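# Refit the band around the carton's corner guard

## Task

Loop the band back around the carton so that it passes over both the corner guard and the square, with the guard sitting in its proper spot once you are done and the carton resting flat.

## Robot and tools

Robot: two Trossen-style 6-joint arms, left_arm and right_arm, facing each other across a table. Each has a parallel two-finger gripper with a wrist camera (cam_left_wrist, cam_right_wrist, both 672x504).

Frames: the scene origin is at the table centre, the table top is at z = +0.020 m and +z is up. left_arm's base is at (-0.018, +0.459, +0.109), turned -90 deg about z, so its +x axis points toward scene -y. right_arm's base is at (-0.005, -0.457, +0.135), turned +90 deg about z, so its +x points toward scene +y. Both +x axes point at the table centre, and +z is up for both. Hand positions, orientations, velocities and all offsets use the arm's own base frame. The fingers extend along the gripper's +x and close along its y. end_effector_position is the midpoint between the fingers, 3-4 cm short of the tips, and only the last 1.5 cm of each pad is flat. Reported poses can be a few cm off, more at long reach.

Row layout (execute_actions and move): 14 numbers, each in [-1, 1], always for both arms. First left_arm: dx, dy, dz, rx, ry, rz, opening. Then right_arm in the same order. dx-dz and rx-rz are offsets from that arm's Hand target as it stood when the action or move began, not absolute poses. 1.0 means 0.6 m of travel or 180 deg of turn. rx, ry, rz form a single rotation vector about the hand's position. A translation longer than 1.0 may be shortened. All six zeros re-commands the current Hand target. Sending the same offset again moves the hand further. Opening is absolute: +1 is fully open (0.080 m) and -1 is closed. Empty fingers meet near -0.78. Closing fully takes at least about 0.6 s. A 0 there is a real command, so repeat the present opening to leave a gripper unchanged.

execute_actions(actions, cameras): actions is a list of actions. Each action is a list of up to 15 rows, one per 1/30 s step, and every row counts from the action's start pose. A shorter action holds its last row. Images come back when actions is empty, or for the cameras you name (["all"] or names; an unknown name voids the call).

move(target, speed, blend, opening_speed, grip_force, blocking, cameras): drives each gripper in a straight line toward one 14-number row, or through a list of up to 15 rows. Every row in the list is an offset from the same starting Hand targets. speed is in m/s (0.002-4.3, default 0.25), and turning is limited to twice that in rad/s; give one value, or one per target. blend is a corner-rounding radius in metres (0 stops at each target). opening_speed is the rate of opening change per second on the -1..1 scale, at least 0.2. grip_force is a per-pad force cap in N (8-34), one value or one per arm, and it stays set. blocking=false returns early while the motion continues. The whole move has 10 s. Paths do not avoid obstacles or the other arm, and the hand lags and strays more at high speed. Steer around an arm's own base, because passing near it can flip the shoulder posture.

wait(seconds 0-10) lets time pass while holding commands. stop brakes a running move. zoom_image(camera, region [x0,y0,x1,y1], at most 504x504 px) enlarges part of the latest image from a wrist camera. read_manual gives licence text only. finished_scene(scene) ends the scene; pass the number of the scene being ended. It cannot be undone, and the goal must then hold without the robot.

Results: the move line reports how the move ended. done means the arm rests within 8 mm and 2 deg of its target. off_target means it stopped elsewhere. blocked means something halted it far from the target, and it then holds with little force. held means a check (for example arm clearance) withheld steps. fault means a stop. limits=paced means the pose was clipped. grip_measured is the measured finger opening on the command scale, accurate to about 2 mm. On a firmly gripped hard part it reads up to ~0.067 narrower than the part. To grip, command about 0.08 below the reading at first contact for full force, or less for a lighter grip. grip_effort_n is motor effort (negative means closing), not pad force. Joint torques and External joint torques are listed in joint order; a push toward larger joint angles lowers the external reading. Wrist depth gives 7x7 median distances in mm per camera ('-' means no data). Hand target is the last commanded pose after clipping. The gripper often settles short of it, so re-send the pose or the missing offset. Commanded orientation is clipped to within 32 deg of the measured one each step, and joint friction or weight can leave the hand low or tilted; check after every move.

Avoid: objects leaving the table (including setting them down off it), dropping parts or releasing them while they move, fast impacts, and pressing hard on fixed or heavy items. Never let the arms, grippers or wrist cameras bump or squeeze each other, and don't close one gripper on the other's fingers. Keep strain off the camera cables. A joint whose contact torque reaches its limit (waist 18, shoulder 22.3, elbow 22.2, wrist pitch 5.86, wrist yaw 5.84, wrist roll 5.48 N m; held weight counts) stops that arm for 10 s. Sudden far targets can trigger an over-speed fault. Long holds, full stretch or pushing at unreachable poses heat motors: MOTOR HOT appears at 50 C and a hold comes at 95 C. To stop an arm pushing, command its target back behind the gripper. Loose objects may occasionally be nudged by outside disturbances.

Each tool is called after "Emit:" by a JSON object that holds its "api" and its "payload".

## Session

Emit:
{"api": "execute_actions", "payload": {"actions": []}}

Scene clock: 0.00 s.
left_arm: end_effector_position=(+0.1303, +0.2218, +0.1236) grip_measured=+1.000 grip_effort_n=n/a end_effector_quat_wxyz=(+0.112, -0.617, +0.161, +0.762) | right_arm: end_effector_position=(+0.2141, -0.2837, +0.0664) grip_measured=+1.000 grip_effort_n=n/a end_effector_quat_wxyz=(+0.795, +0.446, +0.051, -0.407)
Joint positions: left_arm=[0.947 1.64 1.282 -1.365 -0.158 -1.816 0.08] | right_arm=[-1.037 1.55 0.375 0.695 -0.269 0.705 0.08]
Joint velocities: within noise
Joint torques (N m): no reading
External joint torques (N m): no reading
Motor temperatures (°C): left_arm=[24 23 26 26 26 26] | right_arm=[26 24 24 24 27 25]
Heat: left arm: hottest elbow 26 °C (+0.0 °C/min); right arm: hottest wrist yaw 27 °C (+0.0 °C/min).
Wrist depth (mm): cam_left_wrist=[295 284 255 242 - 241 218 / 247 271 263 266 258 248 238 / 230 280 291 277 266 257 245 / 328 316 297 288 275 259 253 / - 79 276 293 284 104 255 / - 72 320 302 290 284 83 / - - 335 316 302 290 76] | cam_right_wrist=[- - - 1043 - 947 909 / - 1754 - - - 1204 1038 / - 1840 2057 1754 1397 1143 967 / - 1529 474 371 298 241 206 / - - 387 343 272 105 198 / - - 363 327 233 227 78 / - - 357 290 238 214 -]
Hand target: left_arm +0.1300, +0.2215, +0.1230; +0.111, -0.616, +0.162, +0.763 | right_arm +0.2147, -0.2847, +0.0687; +0.797, +0.445, +0.048, -0.406
Tool commands: left_gripper/opening=+1.0 right_gripper/opening=+1.0

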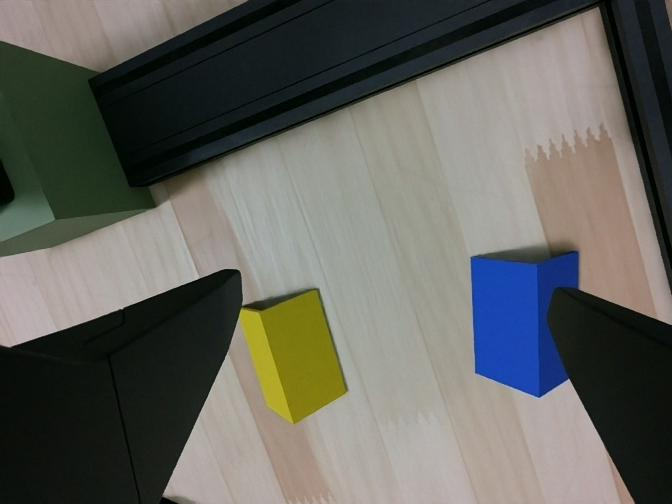

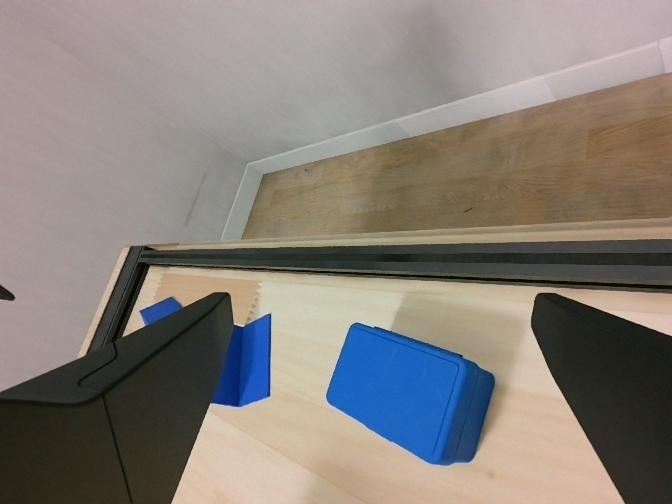

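Emit:
{"api": "move", "payload": {"target": [[0,0,0.25,0,0,0,1,0,0,0.25,0,0,0,1],[0.117,-0.286,0.295,0.251,-0.097,-0.854,1,-0.0245,0.4745,0.3855,-0.177,0.181,0.378,1]], "speed": 0.4, "blend": [0.05,0], "cameras": ["all"]}}

Emit:
{"api": "zoom_image", "payload": {"camera": "cam_right_wrist", "region": [200, 80, 640, 350]}}

Emit:
{"api": "zoom_image", "payload": {"camera": "cam_left_wrist", "region": [150, 0, 590, 270]}}

Scene clock: 18.73 s.
left_arm: end_effector_position=(+0.2000, +0.0500, +0.3039) grip_measured=+1.000 grip_effort_n=-1.6 end_effector_quat_wxyz=(+0.925, +0.003, +0.379, +0.002) | right_arm: end_effector_position=(+0.1992, -0.0005, +0.2942) grip_measured=+1.000 grip_effort_n=-0.7 end_effector_quat_wxyz=(+0.921, -0.001, +0.390, +0.000)
Joint positions: left_arm=[0.485 0.901 1.294 -1.229 0.333 0.357 0.08] | right_arm=[-0.003 0.844 1.241 -1.198 -0.001 -0.004 0.08]
Joint torques (N m): left_arm=[0.31 -1.03 3.99 1.38 0.32 0.15] | right_arm=[0.31 0.16 8.53 1.6 0.07 0.12]
External joint torques (N m): left_arm=[0.31 -0.13 -1.83 -0.03 0.15 0.14] | right_arm=[0.31 0.73 3.08 0.23 0.07 0.12]
Heat: left arm: hottest elbow 28 °C (+6.4 °C/min); right arm: hottest elbow 27 °C (+9.6 °C/min).
Wrist depth (mm): cam_left_wrist=[- 1631 634 615 427 421 606 / - 568 571 464 409 403 567 / 1418 545 541 526 514 517 525 / 1343 500 504 497 497 494 499 / - 79 459 467 453 104 462 / - 72 444 442 437 428 83 / - - 415 410 413 412 76] | cam_right_wrist=[1676 677 - 658 656 656 1664 / 1616 612 605 612 603 605 595 / 1460 566 396 397 400 556 563 / 1339 527 376 373 378 521 519 / 506 - 487 487 483 103 469 / - - 459 462 461 454 78 / - - 436 438 433 436 -]
Hand target: left_arm +0.2002, +0.0499, +0.3001; +0.924, +0.001, +0.383, +0.000 | right_arm +0.2000, -0.0001, +0.3001; +0.924, +0.000, +0.383, -0.001
Off the commanded pose: left_arm 0.004 m, 1 deg | right_arm 0.006 m, 1 deg.
move: done

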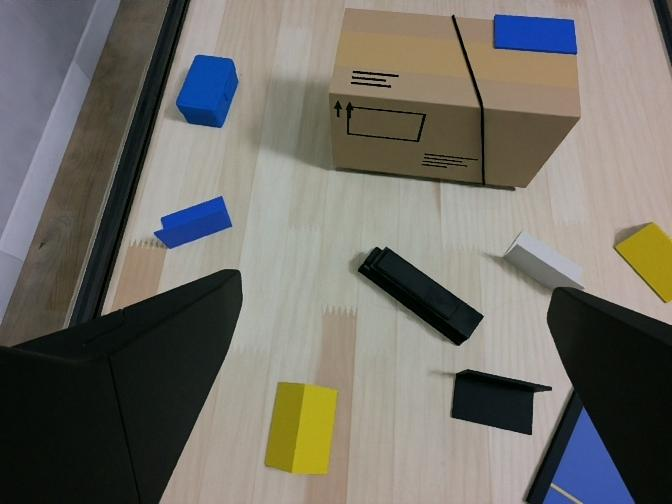

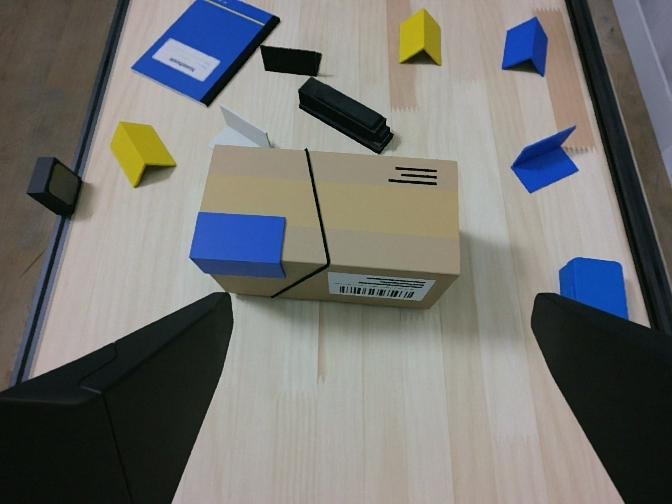

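Scaled by 1.145 from the camera's 672x504 image, which has a finer 960x720 frame.

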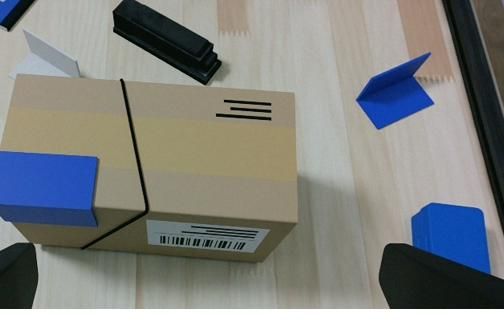

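Scaled by 1.145 from the camera's 672x504 image, which has a finer 960x720 frame.

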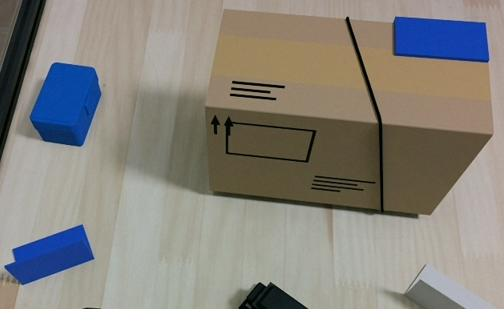

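Emit:
{"api": "move", "payload": {"target": [0,0,0,0,0,0,-0.4,0.1067,0.045,-0.342,0,0,0,-0.35], "speed": 0.3, "cameras": ["all"]}}

Scene clock: 34.63 s.
left_arm: end_effector_position=(+0.2001, +0.0499, +0.3039) grip_measured=-0.397 grip_effort_n=-17.4 end_effector_quat_wxyz=(+0.925, +0.003, +0.379, +0.002) | right_arm: end_effector_position=(+0.2662, +0.0267, +0.1003) grip_measured=-0.347 grip_effort_n=-14.2 end_effector_quat_wxyz=(+0.926, +0.000, +0.377, +0.000)
Joint positions: left_arm=[0.485 0.901 1.294 -1.229 0.333 0.358 0.017] | right_arm=[0.167 0.964 0.454 -0.27 0.119 0.117 0.019]
Joint torques (N m): left_arm=[0.3 -1.03 3.99 1.37 0.34 0.14] | right_arm=[0.23 -1.02 5.76 1.86 0.14 0.13]
External joint torques (N m): left_arm=[0.3 -0.13 -1.86 -0.06 0.17 0.14] | right_arm=[0.23 1.19 -0.59 0.49 0.08 0.13]
Motor temperatures (°C): left_arm=[24 24 28 28 26 26] | right_arm=[26 25 30 28 27 25]
Heat: left arm: hottest elbow 28 °C (+3.5 °C/min); right arm: hottest elbow 30 °C (+10.4 °C/min).
Wrist depth (mm): cam_left_wrist=[- 1631 624 622 428 424 617 / 1290 578 572 464 412 406 568 / 1375 537 542 531 517 517 524 / 1327 495 501 499 500 489 491 / 1248 476 - 461 - 464 459 / - - - 436 - - - / - - - 414 - - -] | cam_right_wrist=[405 401 203 199 202 401 402 / 364 186 186 186 185 185 184 / 342 168 168 171 173 170 170 / 313 217 160 164 163 160 160 / 295 295 266 250 196 216 289 / 284 - - 272 - - 278 / - - - 259 - - -]
Hand target: left_arm +0.2002, +0.0499, +0.3001; +0.924, +0.001, +0.383, -0.001 | right_arm +0.2641, +0.0270, +0.0949; +0.924, +0.001, +0.383, -0.001
Off the commanded pose: left_arm 0.004 m, 1 deg | right_arm 0.006 m, 1 deg.
move: done

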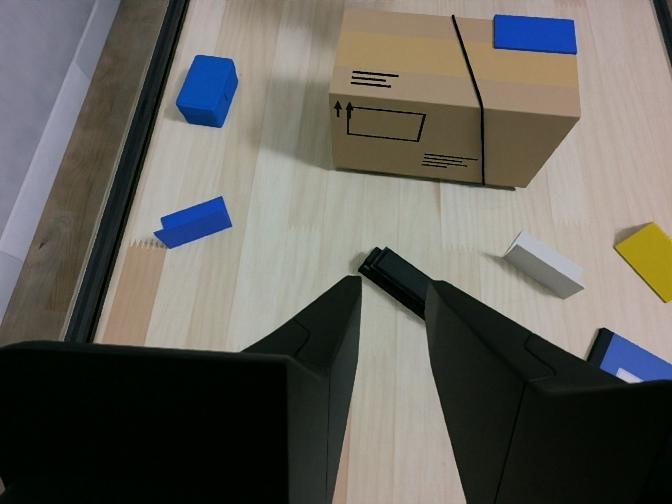

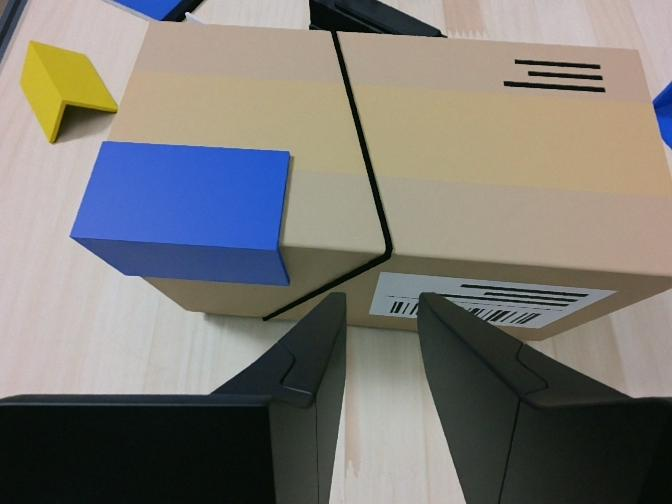

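Emit:
{"api": "move", "payload": {"target": [0,0,0,0,0,0,-0.4,0.0607,-0.0117,-0.0615,0,0,0,-0.4], "speed": 0.12, "cameras": ["cam_right_wrist"]}}

Emit:
{"api": "zoom_image", "payload": {"camera": "cam_right_wrist", "region": [290, 200, 490, 350]}}

Scene clock: 51.13 s.
left_arm: end_effector_position=(+0.2001, +0.0499, +0.3039) grip_measured=-0.397 grip_effort_n=-17.4 end_effector_quat_wxyz=(+0.925, +0.003, +0.379, +0.002) | right_arm: end_effector_position=(+0.3012, +0.0207, +0.0622) grip_measured=-0.397 grip_effort_n=-14.2 end_effector_quat_wxyz=(+0.925, +0.002, +0.379, -0.001)
Joint positions: left_arm=[0.485 0.901 1.294 -1.229 0.333 0.358 0.017] | right_arm=[0.107 1.248 0.427 0.039 0.077 0.08 0.017]
Joint torques (N m): left_arm=[0.3 -1.03 3.99 1.37 0.34 0.14] | right_arm=[-0.29 -1.35 5.6 2.4 -0.11 -0.18]
External joint torques (N m): left_arm=[0.3 -0.12 -1.82 -0.02 0.17 0.14] | right_arm=[-0.28 2.06 -0.14 1.02 -0.14 -0.18]
Heat: left arm: hottest wrist pitch 29 °C (+3.5 °C/min); right arm: hottest elbow 29 °C (+5.9 °C/min).
Wrist depth (mm): cam_left_wrist=[- 1655 641 614 427 421 619 / 1492 1483 582 465 410 403 562 / 1445 539 540 530 518 511 520 / 1359 499 506 502 499 501 482 / 1268 484 - 458 - 469 461 / - - - 434 - - - / - - - 418 - - -] | cam_right_wrist=[152 149 151 148 148 147 147 / 137 139 136 136 136 135 135 / 121 123 124 125 127 125 123 / - 116 114 115 116 116 116 / 254 181 117 112 110 111 111 / 246 247 - 236 - - 196 / - - - 225 - - -]
Hand target: left_arm +0.2002, +0.0499, +0.3001; +0.924, +0.001, +0.383, -0.001 | right_arm +0.3005, +0.0200, +0.0580; +0.924, +0.001, +0.383, -0.001
Off the commanded pose: left_arm 0.004 m, 1 deg | right_arm 0.004 m, 0 deg.
move: done
Images, in order (width x height): cam_right_wrist 672x504.

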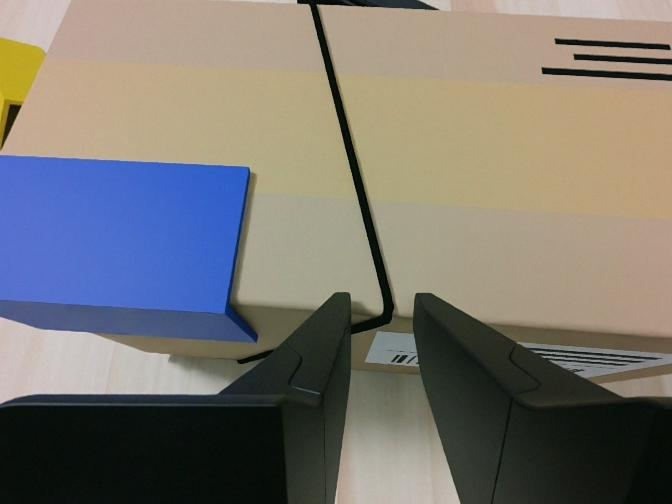

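Scaled by 2.520 from the camera's 672x504 image, which has a finer 960x720 frame.

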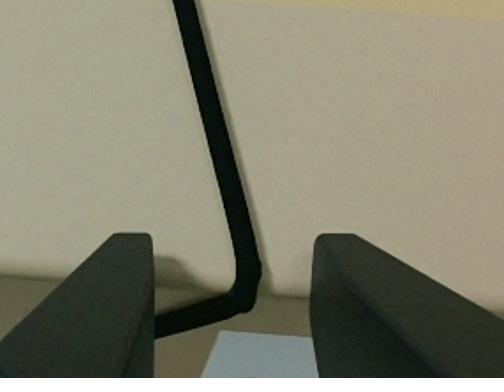

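Emit:
{"api": "move", "payload": {"target": [[0,0,0,0,0,0,-0.4,0.006,0.002,-0.006,0,0,0,-0.4],[0,0,0,0,0,0,-0.4,0.006,0.002,-0.006,0,0,0,-1],[0,0,0,0,0,0,-0.4,-0.022,0.004,0.024,0,0,0,-1]], "speed": 0.06, "cameras": ["cam_right_wrist"]}}

Emit:
{"api": "zoom_image", "payload": {"camera": "cam_right_wrist", "region": [270, 200, 510, 380]}}

Scene clock: 60.80 s.
left_arm: end_effector_position=(+0.2001, +0.0499, +0.3039) grip_measured=-0.397 grip_effort_n=-17.4 end_effector_quat_wxyz=(+0.925, +0.003, +0.379, +0.002) | right_arm: end_effector_position=(+0.2870, +0.0243, +0.0683) grip_measured=-0.771 grip_effort_n=-38.4 end_effector_quat_wxyz=(+0.921, -0.001, +0.390, +0.005)
Joint positions: left_arm=[0.485 0.901 1.294 -1.229 0.333 0.358 0.017] | right_arm=[0.126 1.163 0.424 -0.065 0.079 0.084 0]
Joint torques (N m): left_arm=[0.32 -1.03 3.95 1.38 0.34 0.14] | right_arm=[-0.11 -3.71 6.57 1.41 0.37 0.13]
External joint torques (N m): left_arm=[0.32 -0.14 -1.83 -0.01 0.17 0.13] | right_arm=[-0.11 -0.72 0.67 0.06 0.34 0.12]
Heat: left arm: hottest elbow 29 °C (+3.0 °C/min); right arm: hottest wrist pitch 30 °C (+5.0 °C/min).
Wrist depth (mm): cam_left_wrist=[- 1608 632 624 432 423 612 / - 598 588 464 408 403 564 / 1427 537 545 529 518 511 526 / 1327 500 502 501 505 499 486 / 1261 480 - 458 - 466 463 / - - - 436 - - - / - - - 414 - - -] | cam_right_wrist=[301 152 153 152 151 151 151 / 141 141 141 140 140 142 141 / 126 127 129 130 130 130 130 / - 123 122 122 125 121 121 / 261 257 236 93 141 164 157 / 251 251 - - - - 246 / - - - - - - -]
Hand target: left_arm +0.2002, +0.0499, +0.3001; +0.924, +0.001, +0.383, -0.001 | right_arm +0.2873, +0.0224, +0.0724; +0.924, +0.001, +0.383, -0.001
Off the commanded pose: left_arm 0.004 m, 1 deg | right_arm 0.005 m, 1 deg.
move: done
Images, in order (width x height): cam_right_wrist 672x504.

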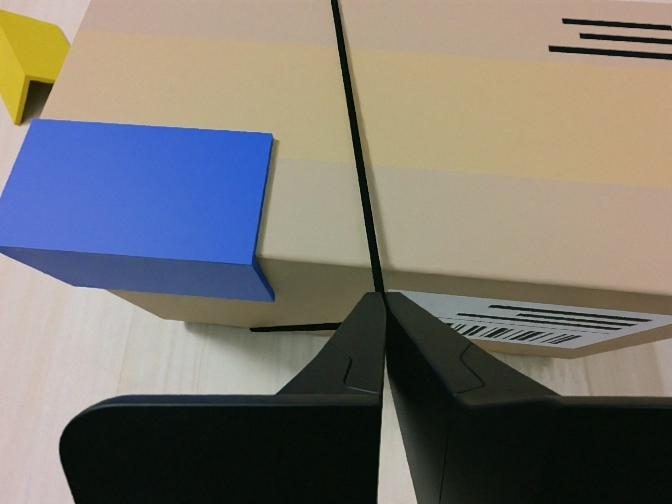

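Scaled by 2.100 from the camera's 672x504 image, which has a finer 960x720 frame.

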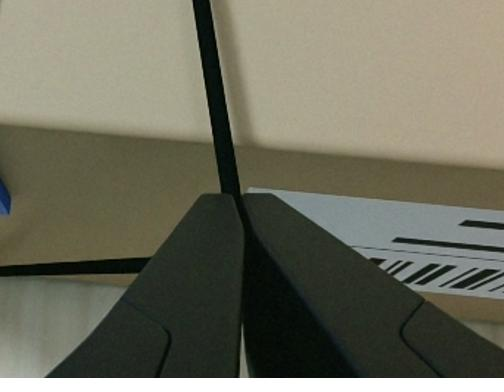

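Emit:
{"api": "move", "payload": {"target": [[0,0,0,0,0,0,-0.4,-0.016,0.01,0.018,0,0,0,-1],[0,0,0,0,0,0,-0.4,-0.012,0.137,0.018,0,0,0,-1]], "speed": 0.08, "blend": [0.005,0], "cameras": ["all"]}}

Emit:
{"api": "zoom_image", "payload": {"camera": "cam_right_wrist", "region": [170, 180, 510, 400]}}

Scene clock: 69.33 s.
left_arm: end_effector_position=(+0.2001, +0.0499, +0.3039) grip_measured=-0.397 grip_effort_n=-17.4 end_effector_quat_wxyz=(+0.925, +0.003, +0.379, +0.002) | right_arm: end_effector_position=(+0.2763, +0.0981, +0.0759) grip_measured=-0.771 grip_effort_n=-37.0 end_effector_quat_wxyz=(+0.921, -0.005, +0.390, -0.008)
Joint positions: left_arm=[0.485 0.901 1.294 -1.229 0.333 0.358 0.017] | right_arm=[0.531 1.231 0.513 -0.165 0.376 0.399 0]
Joint torques (N m): left_arm=[0.29 -1.05 3.99 1.36 0.34 0.14] | right_arm=[0.86 -2.44 9.18 1.34 0.09 0.14]
External joint torques (N m): left_arm=[0.29 -0.14 -1.82 -0.03 0.16 0.13] | right_arm=[0.86 0.96 3.38 0.11 -0.09 0.14]
Heat: left arm: hottest wrist pitch 30 °C (+4.0 °C/min); right arm: hottest elbow 29 °C (+4.0 °C/min).
Wrist depth (mm): cam_left_wrist=[- 1679 620 615 429 424 611 / - 619 580 464 409 406 569 / 1522 539 539 527 515 515 525 / 1359 509 502 503 496 494 488 / 1234 480 - 464 93 468 458 / - - - 434 - - - / - - - 414 - - -] | cam_right_wrist=[347 347 347 162 163 164 165 / 323 320 154 149 150 154 152 / 301 303 137 135 136 140 141 / 280 282 280 189 131 142 136 / 264 265 266 93 199 243 228 / 254 254 - - - - 257 / - - - - - - -]
Hand target: left_arm +0.2002, +0.0499, +0.3001; +0.924, +0.001, +0.383, -0.001 | right_arm +0.2801, +0.1045, +0.0832; +0.924, +0.001, +0.383, -0.001
Off the commanded pose: left_arm 0.004 m, 1 deg | right_arm 0.010 m, 1 deg.
move: off_target (right_arm)

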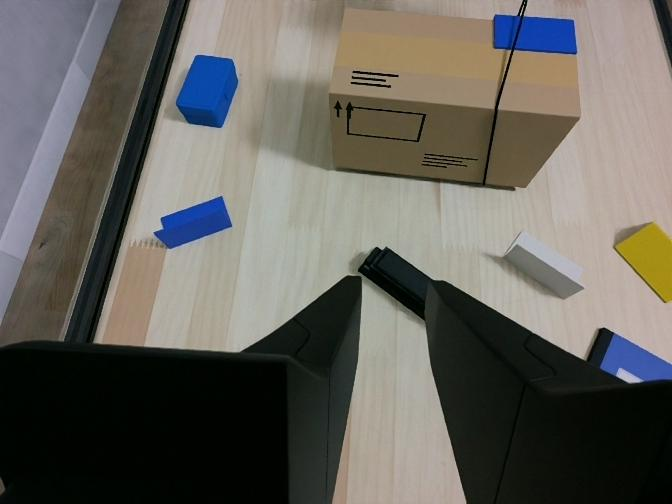

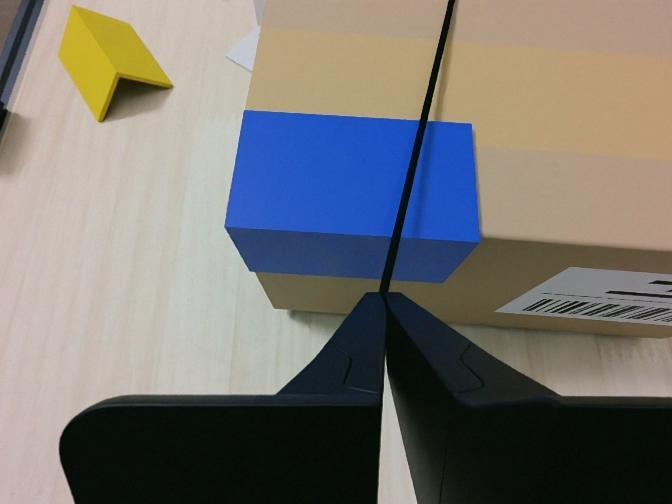

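Scaled by 1.482 from the camera's 672x504 image, which has a finer 960x720 frame.

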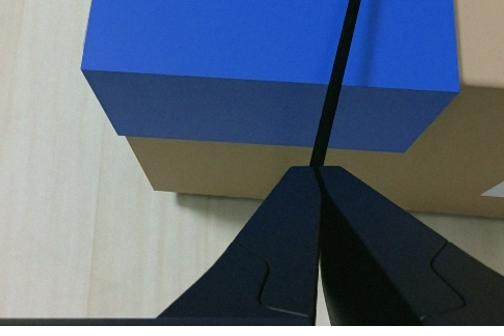

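Emit:
{"api": "move", "payload": {"target": [[0,0,0,0,0,0,-0.4,0.0355,0.01,-0.019,0,0,0,-1],[0,0,0,0,0,0,-0.4,0.0355,0.01,-0.019,0,0,0,-0.6]], "speed": 0.06, "opening_speed": 0.6, "cameras": ["cam_right_wrist"]}}

Emit:
{"api": "zoom_image", "payload": {"camera": "cam_right_wrist", "region": [170, 180, 510, 400]}}

Scene clock: 80.37 s.
left_arm: end_effector_position=(+0.2001, +0.0499, +0.3039) grip_measured=-0.397 grip_effort_n=-17.4 end_effector_quat_wxyz=(+0.925, +0.003, +0.379, +0.002) | right_arm: end_effector_position=(+0.2967, +0.1073, +0.0665) grip_measured=-0.604 grip_effort_n=12.3 end_effector_quat_wxyz=(+0.921, -0.001, +0.390, -0.004)
Joint positions: left_arm=[0.485 0.901 1.294 -1.229 0.333 0.358 0.017] | right_arm=[0.515 1.357 0.552 -0.067 0.358 0.388 0.008]
Joint torques (N m): left_arm=[0.28 -1.01 3.96 1.38 0.35 0.14] | right_arm=[0.09 -2.74 8.51 1.7 0.11 -0.17]
External joint torques (N m): left_arm=[0.27 -0.09 -1.87 -0.02 0.18 0.14] | right_arm=[0.07 1.39 2.82 0.42 -0.06 -0.17]
Heat: left arm: hottest wrist pitch 30 °C (+3.0 °C/min); right arm: hottest elbow 29 °C (+2.0 °C/min).
Wrist depth (mm): cam_left_wrist=[- 1667 634 615 431 422 612 / 1743 581 571 561 408 408 564 / 1532 546 541 529 513 511 526 / 1343 497 501 499 497 489 489 / 1228 480 - 460 - 467 460 / - - - 434 - - - / - - - 414 - - -] | cam_right_wrist=[342 348 343 152 150 150 151 / 315 311 316 138 138 139 139 / 292 293 285 123 127 127 129 / 273 273 270 117 117 118 120 / 257 257 257 - - 177 163 / 247 246 - - - - 246 / - - - - - - -]
Hand target: left_arm +0.2002, +0.0499, +0.3001; +0.924, +0.001, +0.383, -0.001 | right_arm +0.3014, +0.1107, +0.0719; +0.924, +0.001, +0.383, -0.001
Off the commanded pose: left_arm 0.004 m, 1 deg | right_arm 0.008 m, 1 deg.
move: done; target 2's new opening was sent with right_arm's hand 0.010 m and 1 deg from that target
Images, in order (width x height): cam_right_wrist 672x504.

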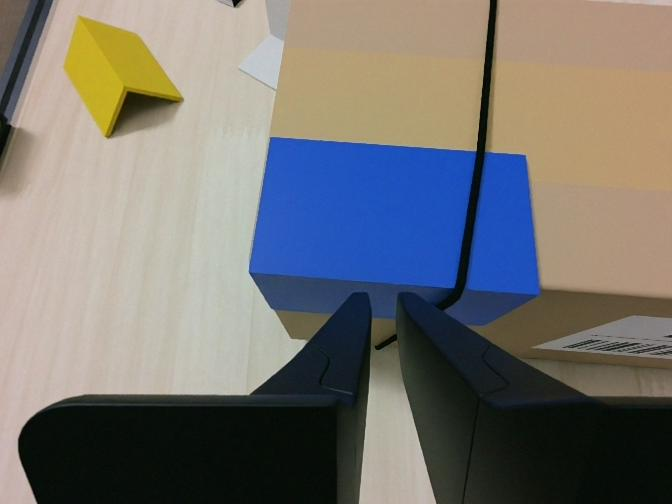

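Scaled by 1.482 from the camera's 672x504 image, which has a finer 960x720 frame.

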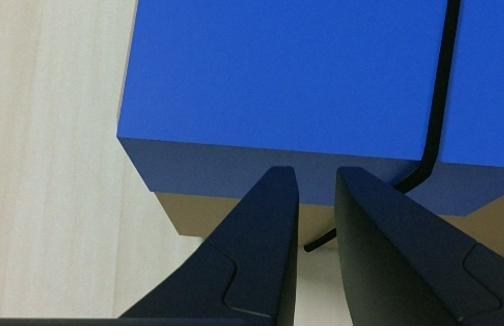

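Emit:
{"api": "move", "payload": {"target": [[0,0,0,0,0,0,-0.4,-0.03,0,0.035,0,0,0,-0.5],[0.361,-0.2,-0.2935,0,0,0,-0.4,-0.17,-0.06,0.15,0,0,0,-0.5]], "speed": [0.06,0.3], "cameras": ["all"]}}

Scene clock: 96.67 s.
left_arm: end_effector_position=(+0.4133, -0.0692, +0.1242) grip_measured=-0.397 grip_effort_n=-17.4 end_effector_quat_wxyz=(+0.923, +0.001, +0.384, -0.003) | right_arm: end_effector_position=(+0.1977, +0.0730, +0.1530) grip_measured=-0.503 grip_effort_n=12.8 end_effector_quat_wxyz=(+0.919, -0.008, +0.393, -0.003)
Joint positions: left_arm=[-0.22 1.613 1.018 -0.205 -0.151 -0.153 0.017] | right_arm=[0.673 0.764 0.644 -0.816 0.456 0.513 0.012]
Joint torques (N m): left_arm=[-0.12 -7.06 6.99 1.65 -0.21 -0.1] | right_arm=[0.29 -1.01 9.6 1.35 0.34 0.15]
External joint torques (N m): left_arm=[-0.13 -0.12 0.38 0.21 -0.13 -0.1] | right_arm=[0.3 -0.02 3.34 0.18 0.1 0.15]
Heat: left arm: hottest wrist pitch 30 °C (+2.0 °C/min); right arm: hottest elbow 32 °C (+2.0 °C/min).
Wrist depth (mm): cam_left_wrist=[190 185 182 180 175 172 355 / 172 171 168 168 164 162 329 / 165 164 160 158 153 151 305 / 302 245 225 200 184 175 289 / 291 289 290 276 - 278 274 / - - - 260 - - - / - - - 249 - - -] | cam_right_wrist=[1469 459 454 271 270 275 473 / 409 420 256 246 251 253 257 / 390 392 390 246 243 242 243 / 366 367 366 361 347 331 379 / 342 344 351 104 355 353 354 / 331 331 - - - - 338 / - - - 306 - - -]
Hand target: left_arm +0.4168, -0.0700, +0.1239; +0.924, +0.001, +0.383, -0.001 | right_arm +0.1994, +0.0746, +0.1618; +0.924, +0.001, +0.383, -0.001
Off the commanded pose: left_arm 0.004 m, 0 deg | right_arm 0.009 m, 2 deg.
move: off_target (right_arm)

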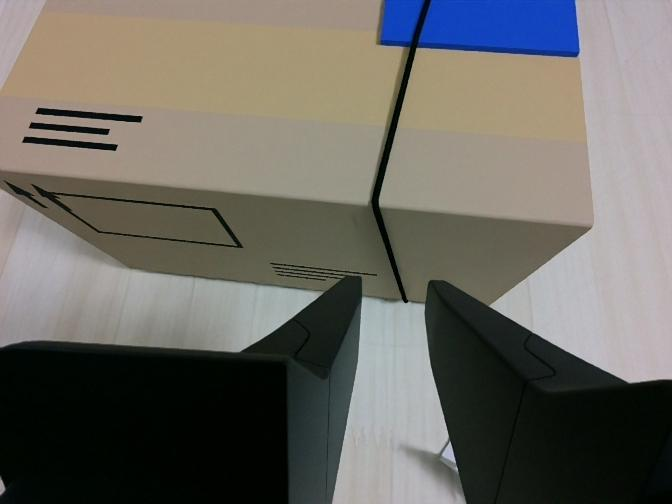

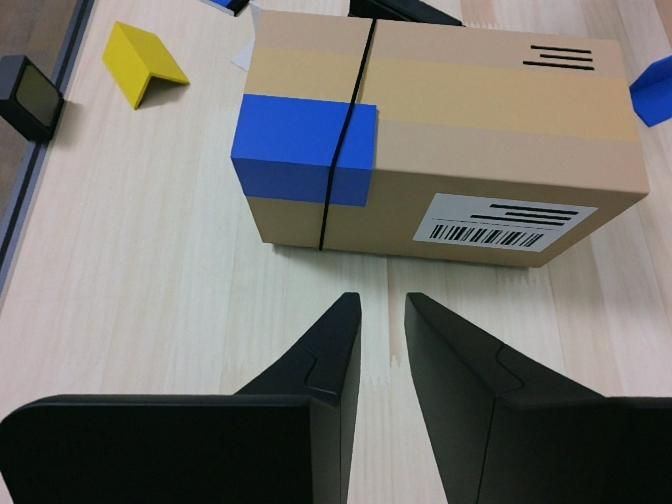

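Emit:
{"api": "move", "payload": {"target": [0.077,0.0092,-0.0548,0,0,0,-0.4,0,0,0,0,0,0,-0.5], "speed": 0.12, "cameras": ["cam_left_wrist"]}}

Emit:
{"api": "zoom_image", "payload": {"camera": "cam_left_wrist", "region": [290, 180, 490, 330]}}

Scene clock: 105.23 s.
left_arm: end_effector_position=(+0.4554, -0.0647, +0.0941) grip_measured=-0.397 grip_effort_n=-16.5 end_effector_quat_wxyz=(+0.923, +0.001, +0.385, +0.000) | right_arm: end_effector_position=(+0.1977, +0.0730, +0.1530) grip_measured=-0.503 grip_effort_n=12.3 end_effector_quat_wxyz=(+0.919, -0.008, +0.393, -0.003)
Joint positions: left_arm=[-0.183 1.806 1.111 -0.103 -0.129 -0.128 0.017] | right_arm=[0.673 0.764 0.644 -0.816 0.456 0.513 0.012]
Joint torques (N m): left_arm=[0.48 -6.57 7.86 2.2 0.08 0.1] | right_arm=[0.25 -1.17 9.62 1.35 0.34 0.14]
External joint torques (N m): left_arm=[0.49 1.75 1.36 0.73 0.15 0.09] | right_arm=[0.25 -0.15 3.32 0.17 0.11 0.14]
Heat: left arm: hottest elbow 31 °C (+3.0 °C/min); right arm: hottest elbow 32 °C (+3.0 °C/min).
Wrist depth (mm): cam_left_wrist=[144 144 140 138 136 131 131 / 133 132 130 128 127 124 123 / 124 123 120 119 116 115 115 / 128 117 116 112 111 110 108 / 254 209 159 128 97 106 128 / - - - 233 - - - / - - - 221 - - -] | cam_right_wrist=[1539 465 453 271 269 276 474 / 414 424 422 250 251 254 259 / 390 393 386 264 242 242 243 / 365 366 366 361 347 330 377 / 342 344 350 104 355 351 353 / 330 331 - - - - 336 / - - - 306 - - -]
Hand target: left_arm +0.4630, -0.0646, +0.0910; +0.924, +0.001, +0.383, -0.001 | right_arm +0.1994, +0.0746, +0.1618; +0.924, +0.001, +0.383, -0.001
Off the commanded pose: left_arm 0.008 m, 0 deg | right_arm 0.009 m, 2 deg.
move: off_target (right_arm)
Images, in order (width x height): cam_left_wrist 672x504.

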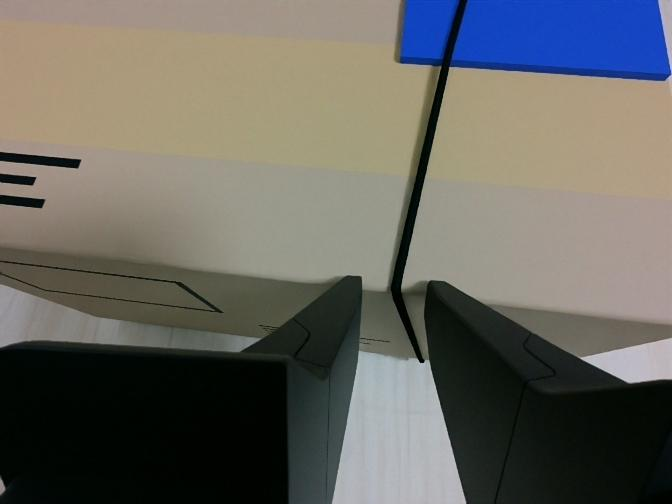

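Scaled by 2.520 from the camera's 672x504 image, which has a finer 960x720 frame.

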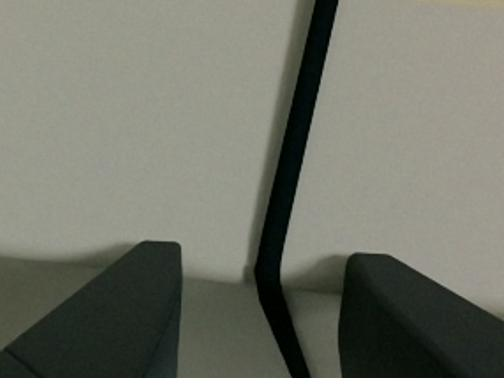

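Emit:
{"api": "move", "payload": {"target": [[0,0,0.002,0,0,0,-1,0,0,0,0,0,0,-0.5],[-0.022,-0.003,0.026,0,0,0,-1,0,0,0,0,0,0,-0.5],[-0.036,-0.02,0.038,0,0,0,-1,0,0,0,0,0,0,-0.5],[-0.036,-0.07,0.036,0,0,0,-1,0,0,0,0,0,0,-0.5],[-0.012,-0.069,0.01,0,0,0,-1,0,0,0,0,0,0,-0.5]], "speed": 0.06, "blend": [0,0.004,0.004,0,0], "cameras": ["all"]}}

Emit:
{"api": "zoom_image", "payload": {"camera": "cam_left_wrist", "region": [270, 180, 510, 360]}}

Scene clock: 116.67 s.
left_arm: end_effector_position=(+0.4522, -0.1054, +0.0991) grip_measured=-0.772 grip_effort_n=-33.3 end_effector_quat_wxyz=(+0.924, +0.000, +0.383, +0.001) | right_arm: end_effector_position=(+0.1977, +0.0730, +0.1530) grip_measured=-0.503 grip_effort_n=12.8 end_effector_quat_wxyz=(+0.919, -0.008, +0.393, -0.003)
Joint positions: left_arm=[-0.297 1.821 1.152 -0.139 -0.21 -0.213 0] | right_arm=[0.673 0.764 0.644 -0.816 0.456 0.513 0.012]
Joint torques (N m): left_arm=[0.28 -8.53 6.91 1.61 0.05 0.13] | right_arm=[0.28 -1.1 9.62 1.37 0.33 0.14]
External joint torques (N m): left_arm=[0.32 -0.04 0.41 0.17 0.17 0.13] | right_arm=[0.28 -0.09 3.35 0.2 0.1 0.14]
Heat: left arm: hottest elbow 32 °C (+3.0 °C/min); right arm: hottest elbow 32 °C (+3.0 °C/min).
Wrist depth (mm): cam_left_wrist=[151 149 147 142 140 315 323 / 139 137 136 134 132 133 298 / 129 127 127 124 123 276 281 / - 121 118 117 116 117 262 / 257 212 166 - 75 245 247 / - - - - - - - / - - - - - - -] | cam_right_wrist=[1432 464 453 269 270 275 476 / 410 422 256 246 250 253 257 / 392 392 387 243 242 241 244 / 364 368 367 363 347 331 376 / 342 344 351 104 354 352 352 / 331 332 - - - - 337 / - - - 306 - - -]
Hand target: left_arm +0.4558, -0.1060, +0.0970; +0.924, +0.001, +0.383, +0.000 | right_arm +0.1994, +0.0746, +0.1618; +0.924, +0.001, +0.383, -0.001
Off the commanded pose: left_arm 0.004 m, 0 deg | right_arm 0.009 m, 2 deg.
move: off_target (right_arm)

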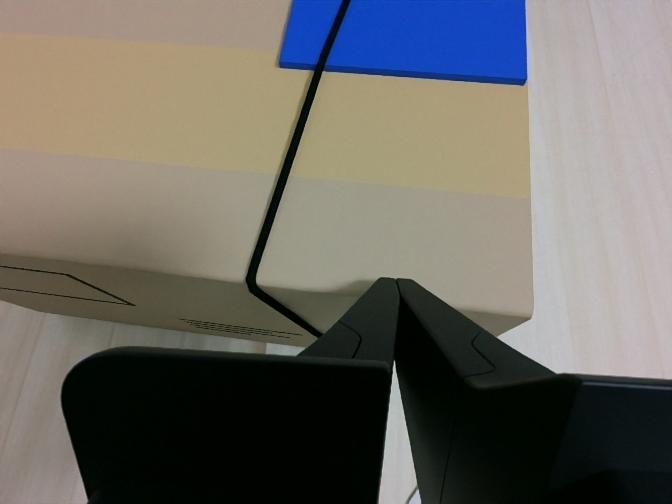

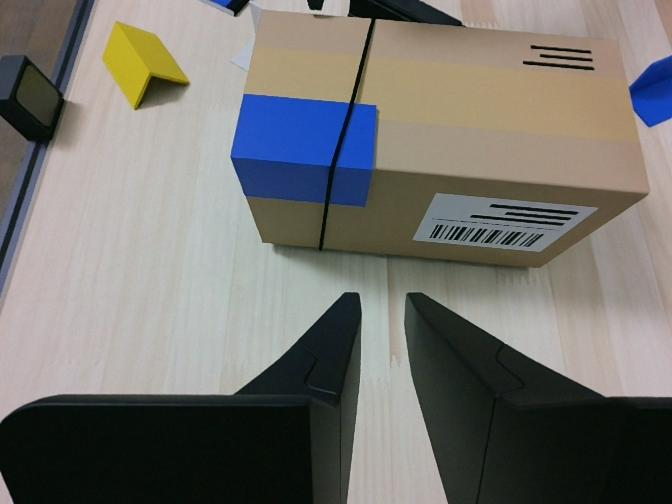

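Scaled by 2.100 from the camera's 672x504 image, which has a finer 960x720 frame.

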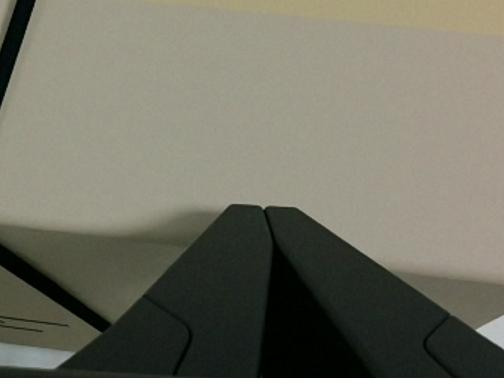

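Emit:
{"api": "move", "payload": {"target": [[-0.05,0,0.05,0,0,0,-1,0,0,0,0,0,0,-0.5],[-0.05,0.068,0.05,0,0,0,-0.4,0,0,0,0,0,0,-0.5],[0.01,0.068,-0.008,0,0,0,-0.4,0,0,0,0,0,0,-0.5],[0.027,0.068,-0.019,0,0,0,-0.4,0,0,0,0,0,0,-0.5],[0.027,0.068,-0.019,0,0,0,-1,0,0,0,0,0,0,-0.5],[-0.01,0.066,0.017,0,0,0,-1,0,0,0,0,0,0,-0.5]], "speed": [0.15,0.15,0.1,0.06,0.06,0.06], "blend": [0,0.004,0.004,0,0,0], "cameras": ["cam_left_wrist"]}}

Emit:
{"api": "zoom_image", "payload": {"camera": "cam_left_wrist", "region": [270, 180, 510, 360]}}

Scene clock: 133.93 s.
left_arm: end_effector_position=(+0.4522, -0.0687, +0.0981) grip_measured=-0.771 grip_effort_n=-38.4 end_effector_quat_wxyz=(+0.920, +0.002, +0.392, -0.005) | right_arm: end_effector_position=(+0.1977, +0.0730, +0.1530) grip_measured=-0.503 grip_effort_n=12.3 end_effector_quat_wxyz=(+0.919, -0.008, +0.393, -0.003)
Joint positions: left_arm=[-0.192 1.794 1.124 -0.143 -0.125 -0.13 0] | right_arm=[0.673 0.764 0.644 -0.816 0.456 0.513 0.012]
Joint torques (N m): left_arm=[0.1 -14.1 4.78 1.24 -0.34 -0.1] | right_arm=[0.32 -1.11 9.62 1.34 0.35 0.14]
External joint torques (N m): left_arm=[0.08 -5.87 -1.69 -0.19 -0.26 -0.1] | right_arm=[0.32 -0.1 3.3 0.15 0.12 0.14]
Motor temperatures (°C): left_arm=[24 29 33 31 26 26] | right_arm=[26 25 33 28 27 25]
Heat: left arm: hottest elbow 33 °C (+4.0 °C/min); right arm: hottest elbow 33 °C (+4.0 °C/min).
Wrist depth (mm): cam_left_wrist=[144 144 141 138 133 131 133 / 134 133 130 129 127 126 124 / 125 123 123 120 118 116 117 / 122 119 117 115 113 111 110 / 257 253 190 - 75 139 239 / - - - - - - - / - - - - - - -] | cam_right_wrist=[1519 461 455 270 268 275 476 / 411 423 257 245 251 253 258 / 391 394 387 244 242 242 243 / 366 367 366 361 345 330 376 / 343 344 351 104 355 352 354 / 330 330 - - - - 337 / - - - 305 - - -]
Hand target: left_arm +0.4498, -0.0663, +0.1073; +0.924, +0.001, +0.383, +0.000 | right_arm +0.1994, +0.0746, +0.1618; +0.924, +0.001, +0.383, -0.001
Off the commanded pose: left_arm 0.010 m, 1 deg | right_arm 0.009 m, 2 deg.
move: off_target (left_arm, right_arm); blend cut to 0 m at target 2; target 5's new opening was sent with left_arm's hand 0.016 m and 1 deg from that target
Images, in order (width x height): cam_left_wrist 672x504.

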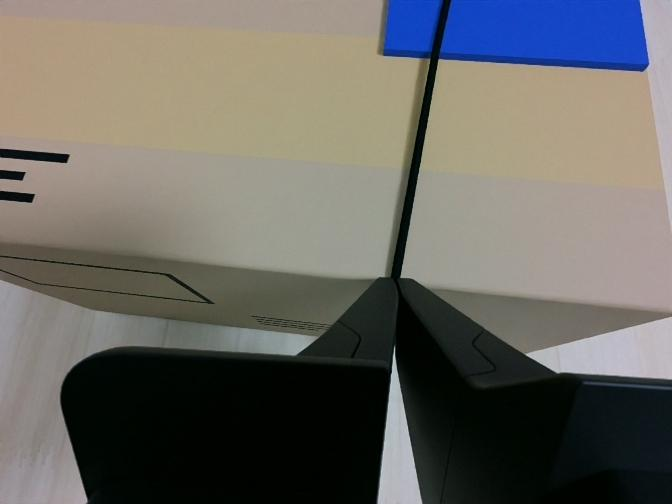

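Scaled by 2.100 from the camera's 672x504 image, which has a finer 960x720 frame.

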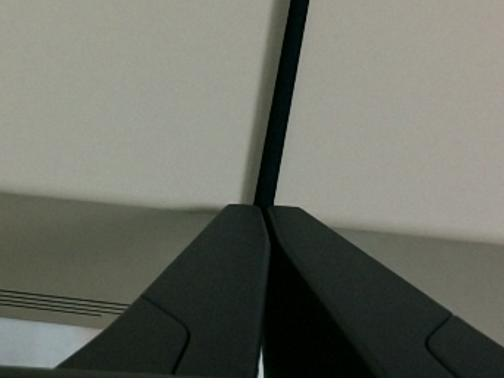

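Emit:
{"api": "move", "payload": {"target": [[-0.01,-0.02,0.01,0,0,0,-1,0,0,0,0,0,0,-0.5],[-0.01,-0.062,0.008,0,0,0,-1,0,0,0,0,0,0,-0.5],[0.0153,-0.062,-0.0197,0,0,0,-1,0,0,0,0,0,0,-0.5],[0.0153,-0.062,-0.0197,0,0,0,-0.6,0,0,0,0,0,0,-0.5],[-0.015,-0.066,0.015,0,0,0,-0.5,0,0,0,0,0,0,-0.5],[-0.09,-0.062,0.09,0,0,0,-0.4,0,0,0,0,0,0,-0.5]], "speed": [0.06,0.06,0.06,0.06,0.06,0.15], "opening_speed": 0.8, "blend": [0.004,0,0,0,0,0], "cameras": ["all"]}}

Emit:
{"api": "zoom_image", "payload": {"camera": "cam_right_wrist", "region": [210, 0, 660, 280]}}

Scene clock: 146.70 s.
left_arm: end_effector_position=(+0.3995, -0.1046, +0.1628) grip_measured=-0.403 grip_effort_n=15.1 end_effector_quat_wxyz=(+0.924, +0.000, +0.381, -0.003) | right_arm: end_effector_position=(+0.1977, +0.0730, +0.1530) grip_measured=-0.503 grip_effort_n=12.3 end_effector_quat_wxyz=(+0.919, -0.008, +0.393, -0.003)
Joint positions: left_arm=[-0.341 1.558 1.121 -0.373 -0.235 -0.242 0.017] | right_arm=[0.673 0.764 0.644 -0.816 0.456 0.513 0.012]
Joint torques (N m): left_arm=[-0.2 -9.93 4.64 1.23 -0.27 -0.11] | right_arm=[0.26 -1.03 9.6 1.35 0.36 0.15]
External joint torques (N m): left_arm=[-0.22 -3.22 -2.2 -0.2 -0.14 -0.12] | right_arm=[0.25 -0.03 3.3 0.17 0.12 0.15]
Heat: left arm: hottest elbow 33 °C (+4.0 °C/min); right arm: hottest elbow 34 °C (+3.0 °C/min).
Wrist depth (mm): cam_left_wrist=[246 239 235 230 227 414 408 / 224 221 218 215 213 382 376 / 211 205 202 200 199 356 352 / 341 278 254 224 227 333 330 / 335 330 333 311 93 315 309 / - - - 297 - - - / - - - 282 - - -] | cam_right_wrist=[1489 461 455 269 268 275 476 / 414 423 256 246 251 253 259 / 391 393 394 246 242 242 243 / 364 368 364 359 346 330 378 / 343 343 350 104 354 353 354 / 330 331 - - - - 338 / - - - 306 - - -]
Hand target: left_arm +0.3958, -0.1036, +0.1612; +0.924, +0.001, +0.383, -0.001 | right_arm +0.1994, +0.0746, +0.1618; +0.924, +0.001, +0.383, -0.001
Off the commanded pose: left_arm 0.004 m, 0 deg | right_arm 0.009 m, 2 deg.
move: off_target (right_arm); target 4's new opening was sent with left_arm's hand 0.009 m and 1 deg from that target

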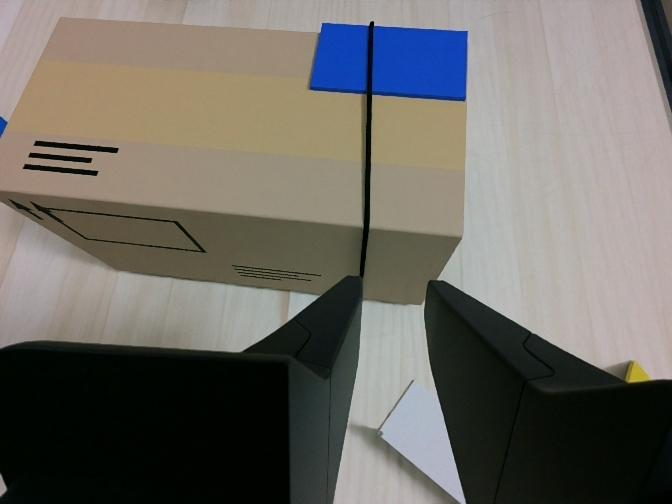

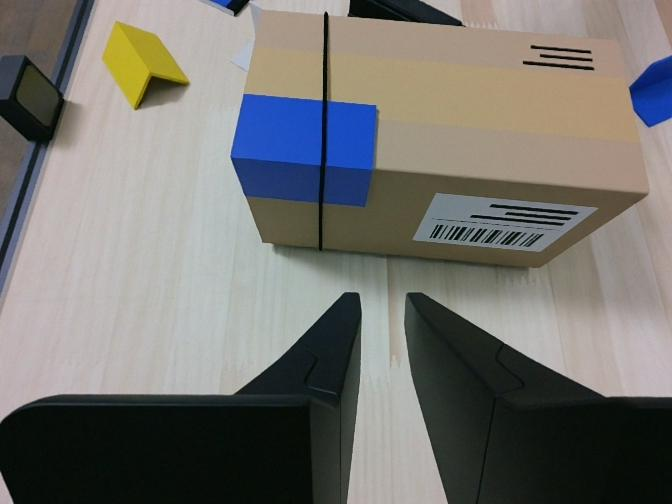

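Scaled by 1.120 from the camera's 672x504 image, which has a finer 960x720 frame.

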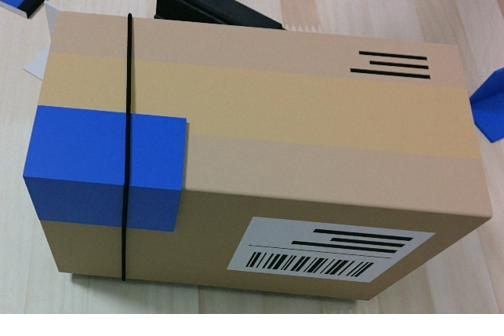

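Emit:
{"api": "finished_scene", "payload": {"scene": 2}}

The scene is finished: the task was done.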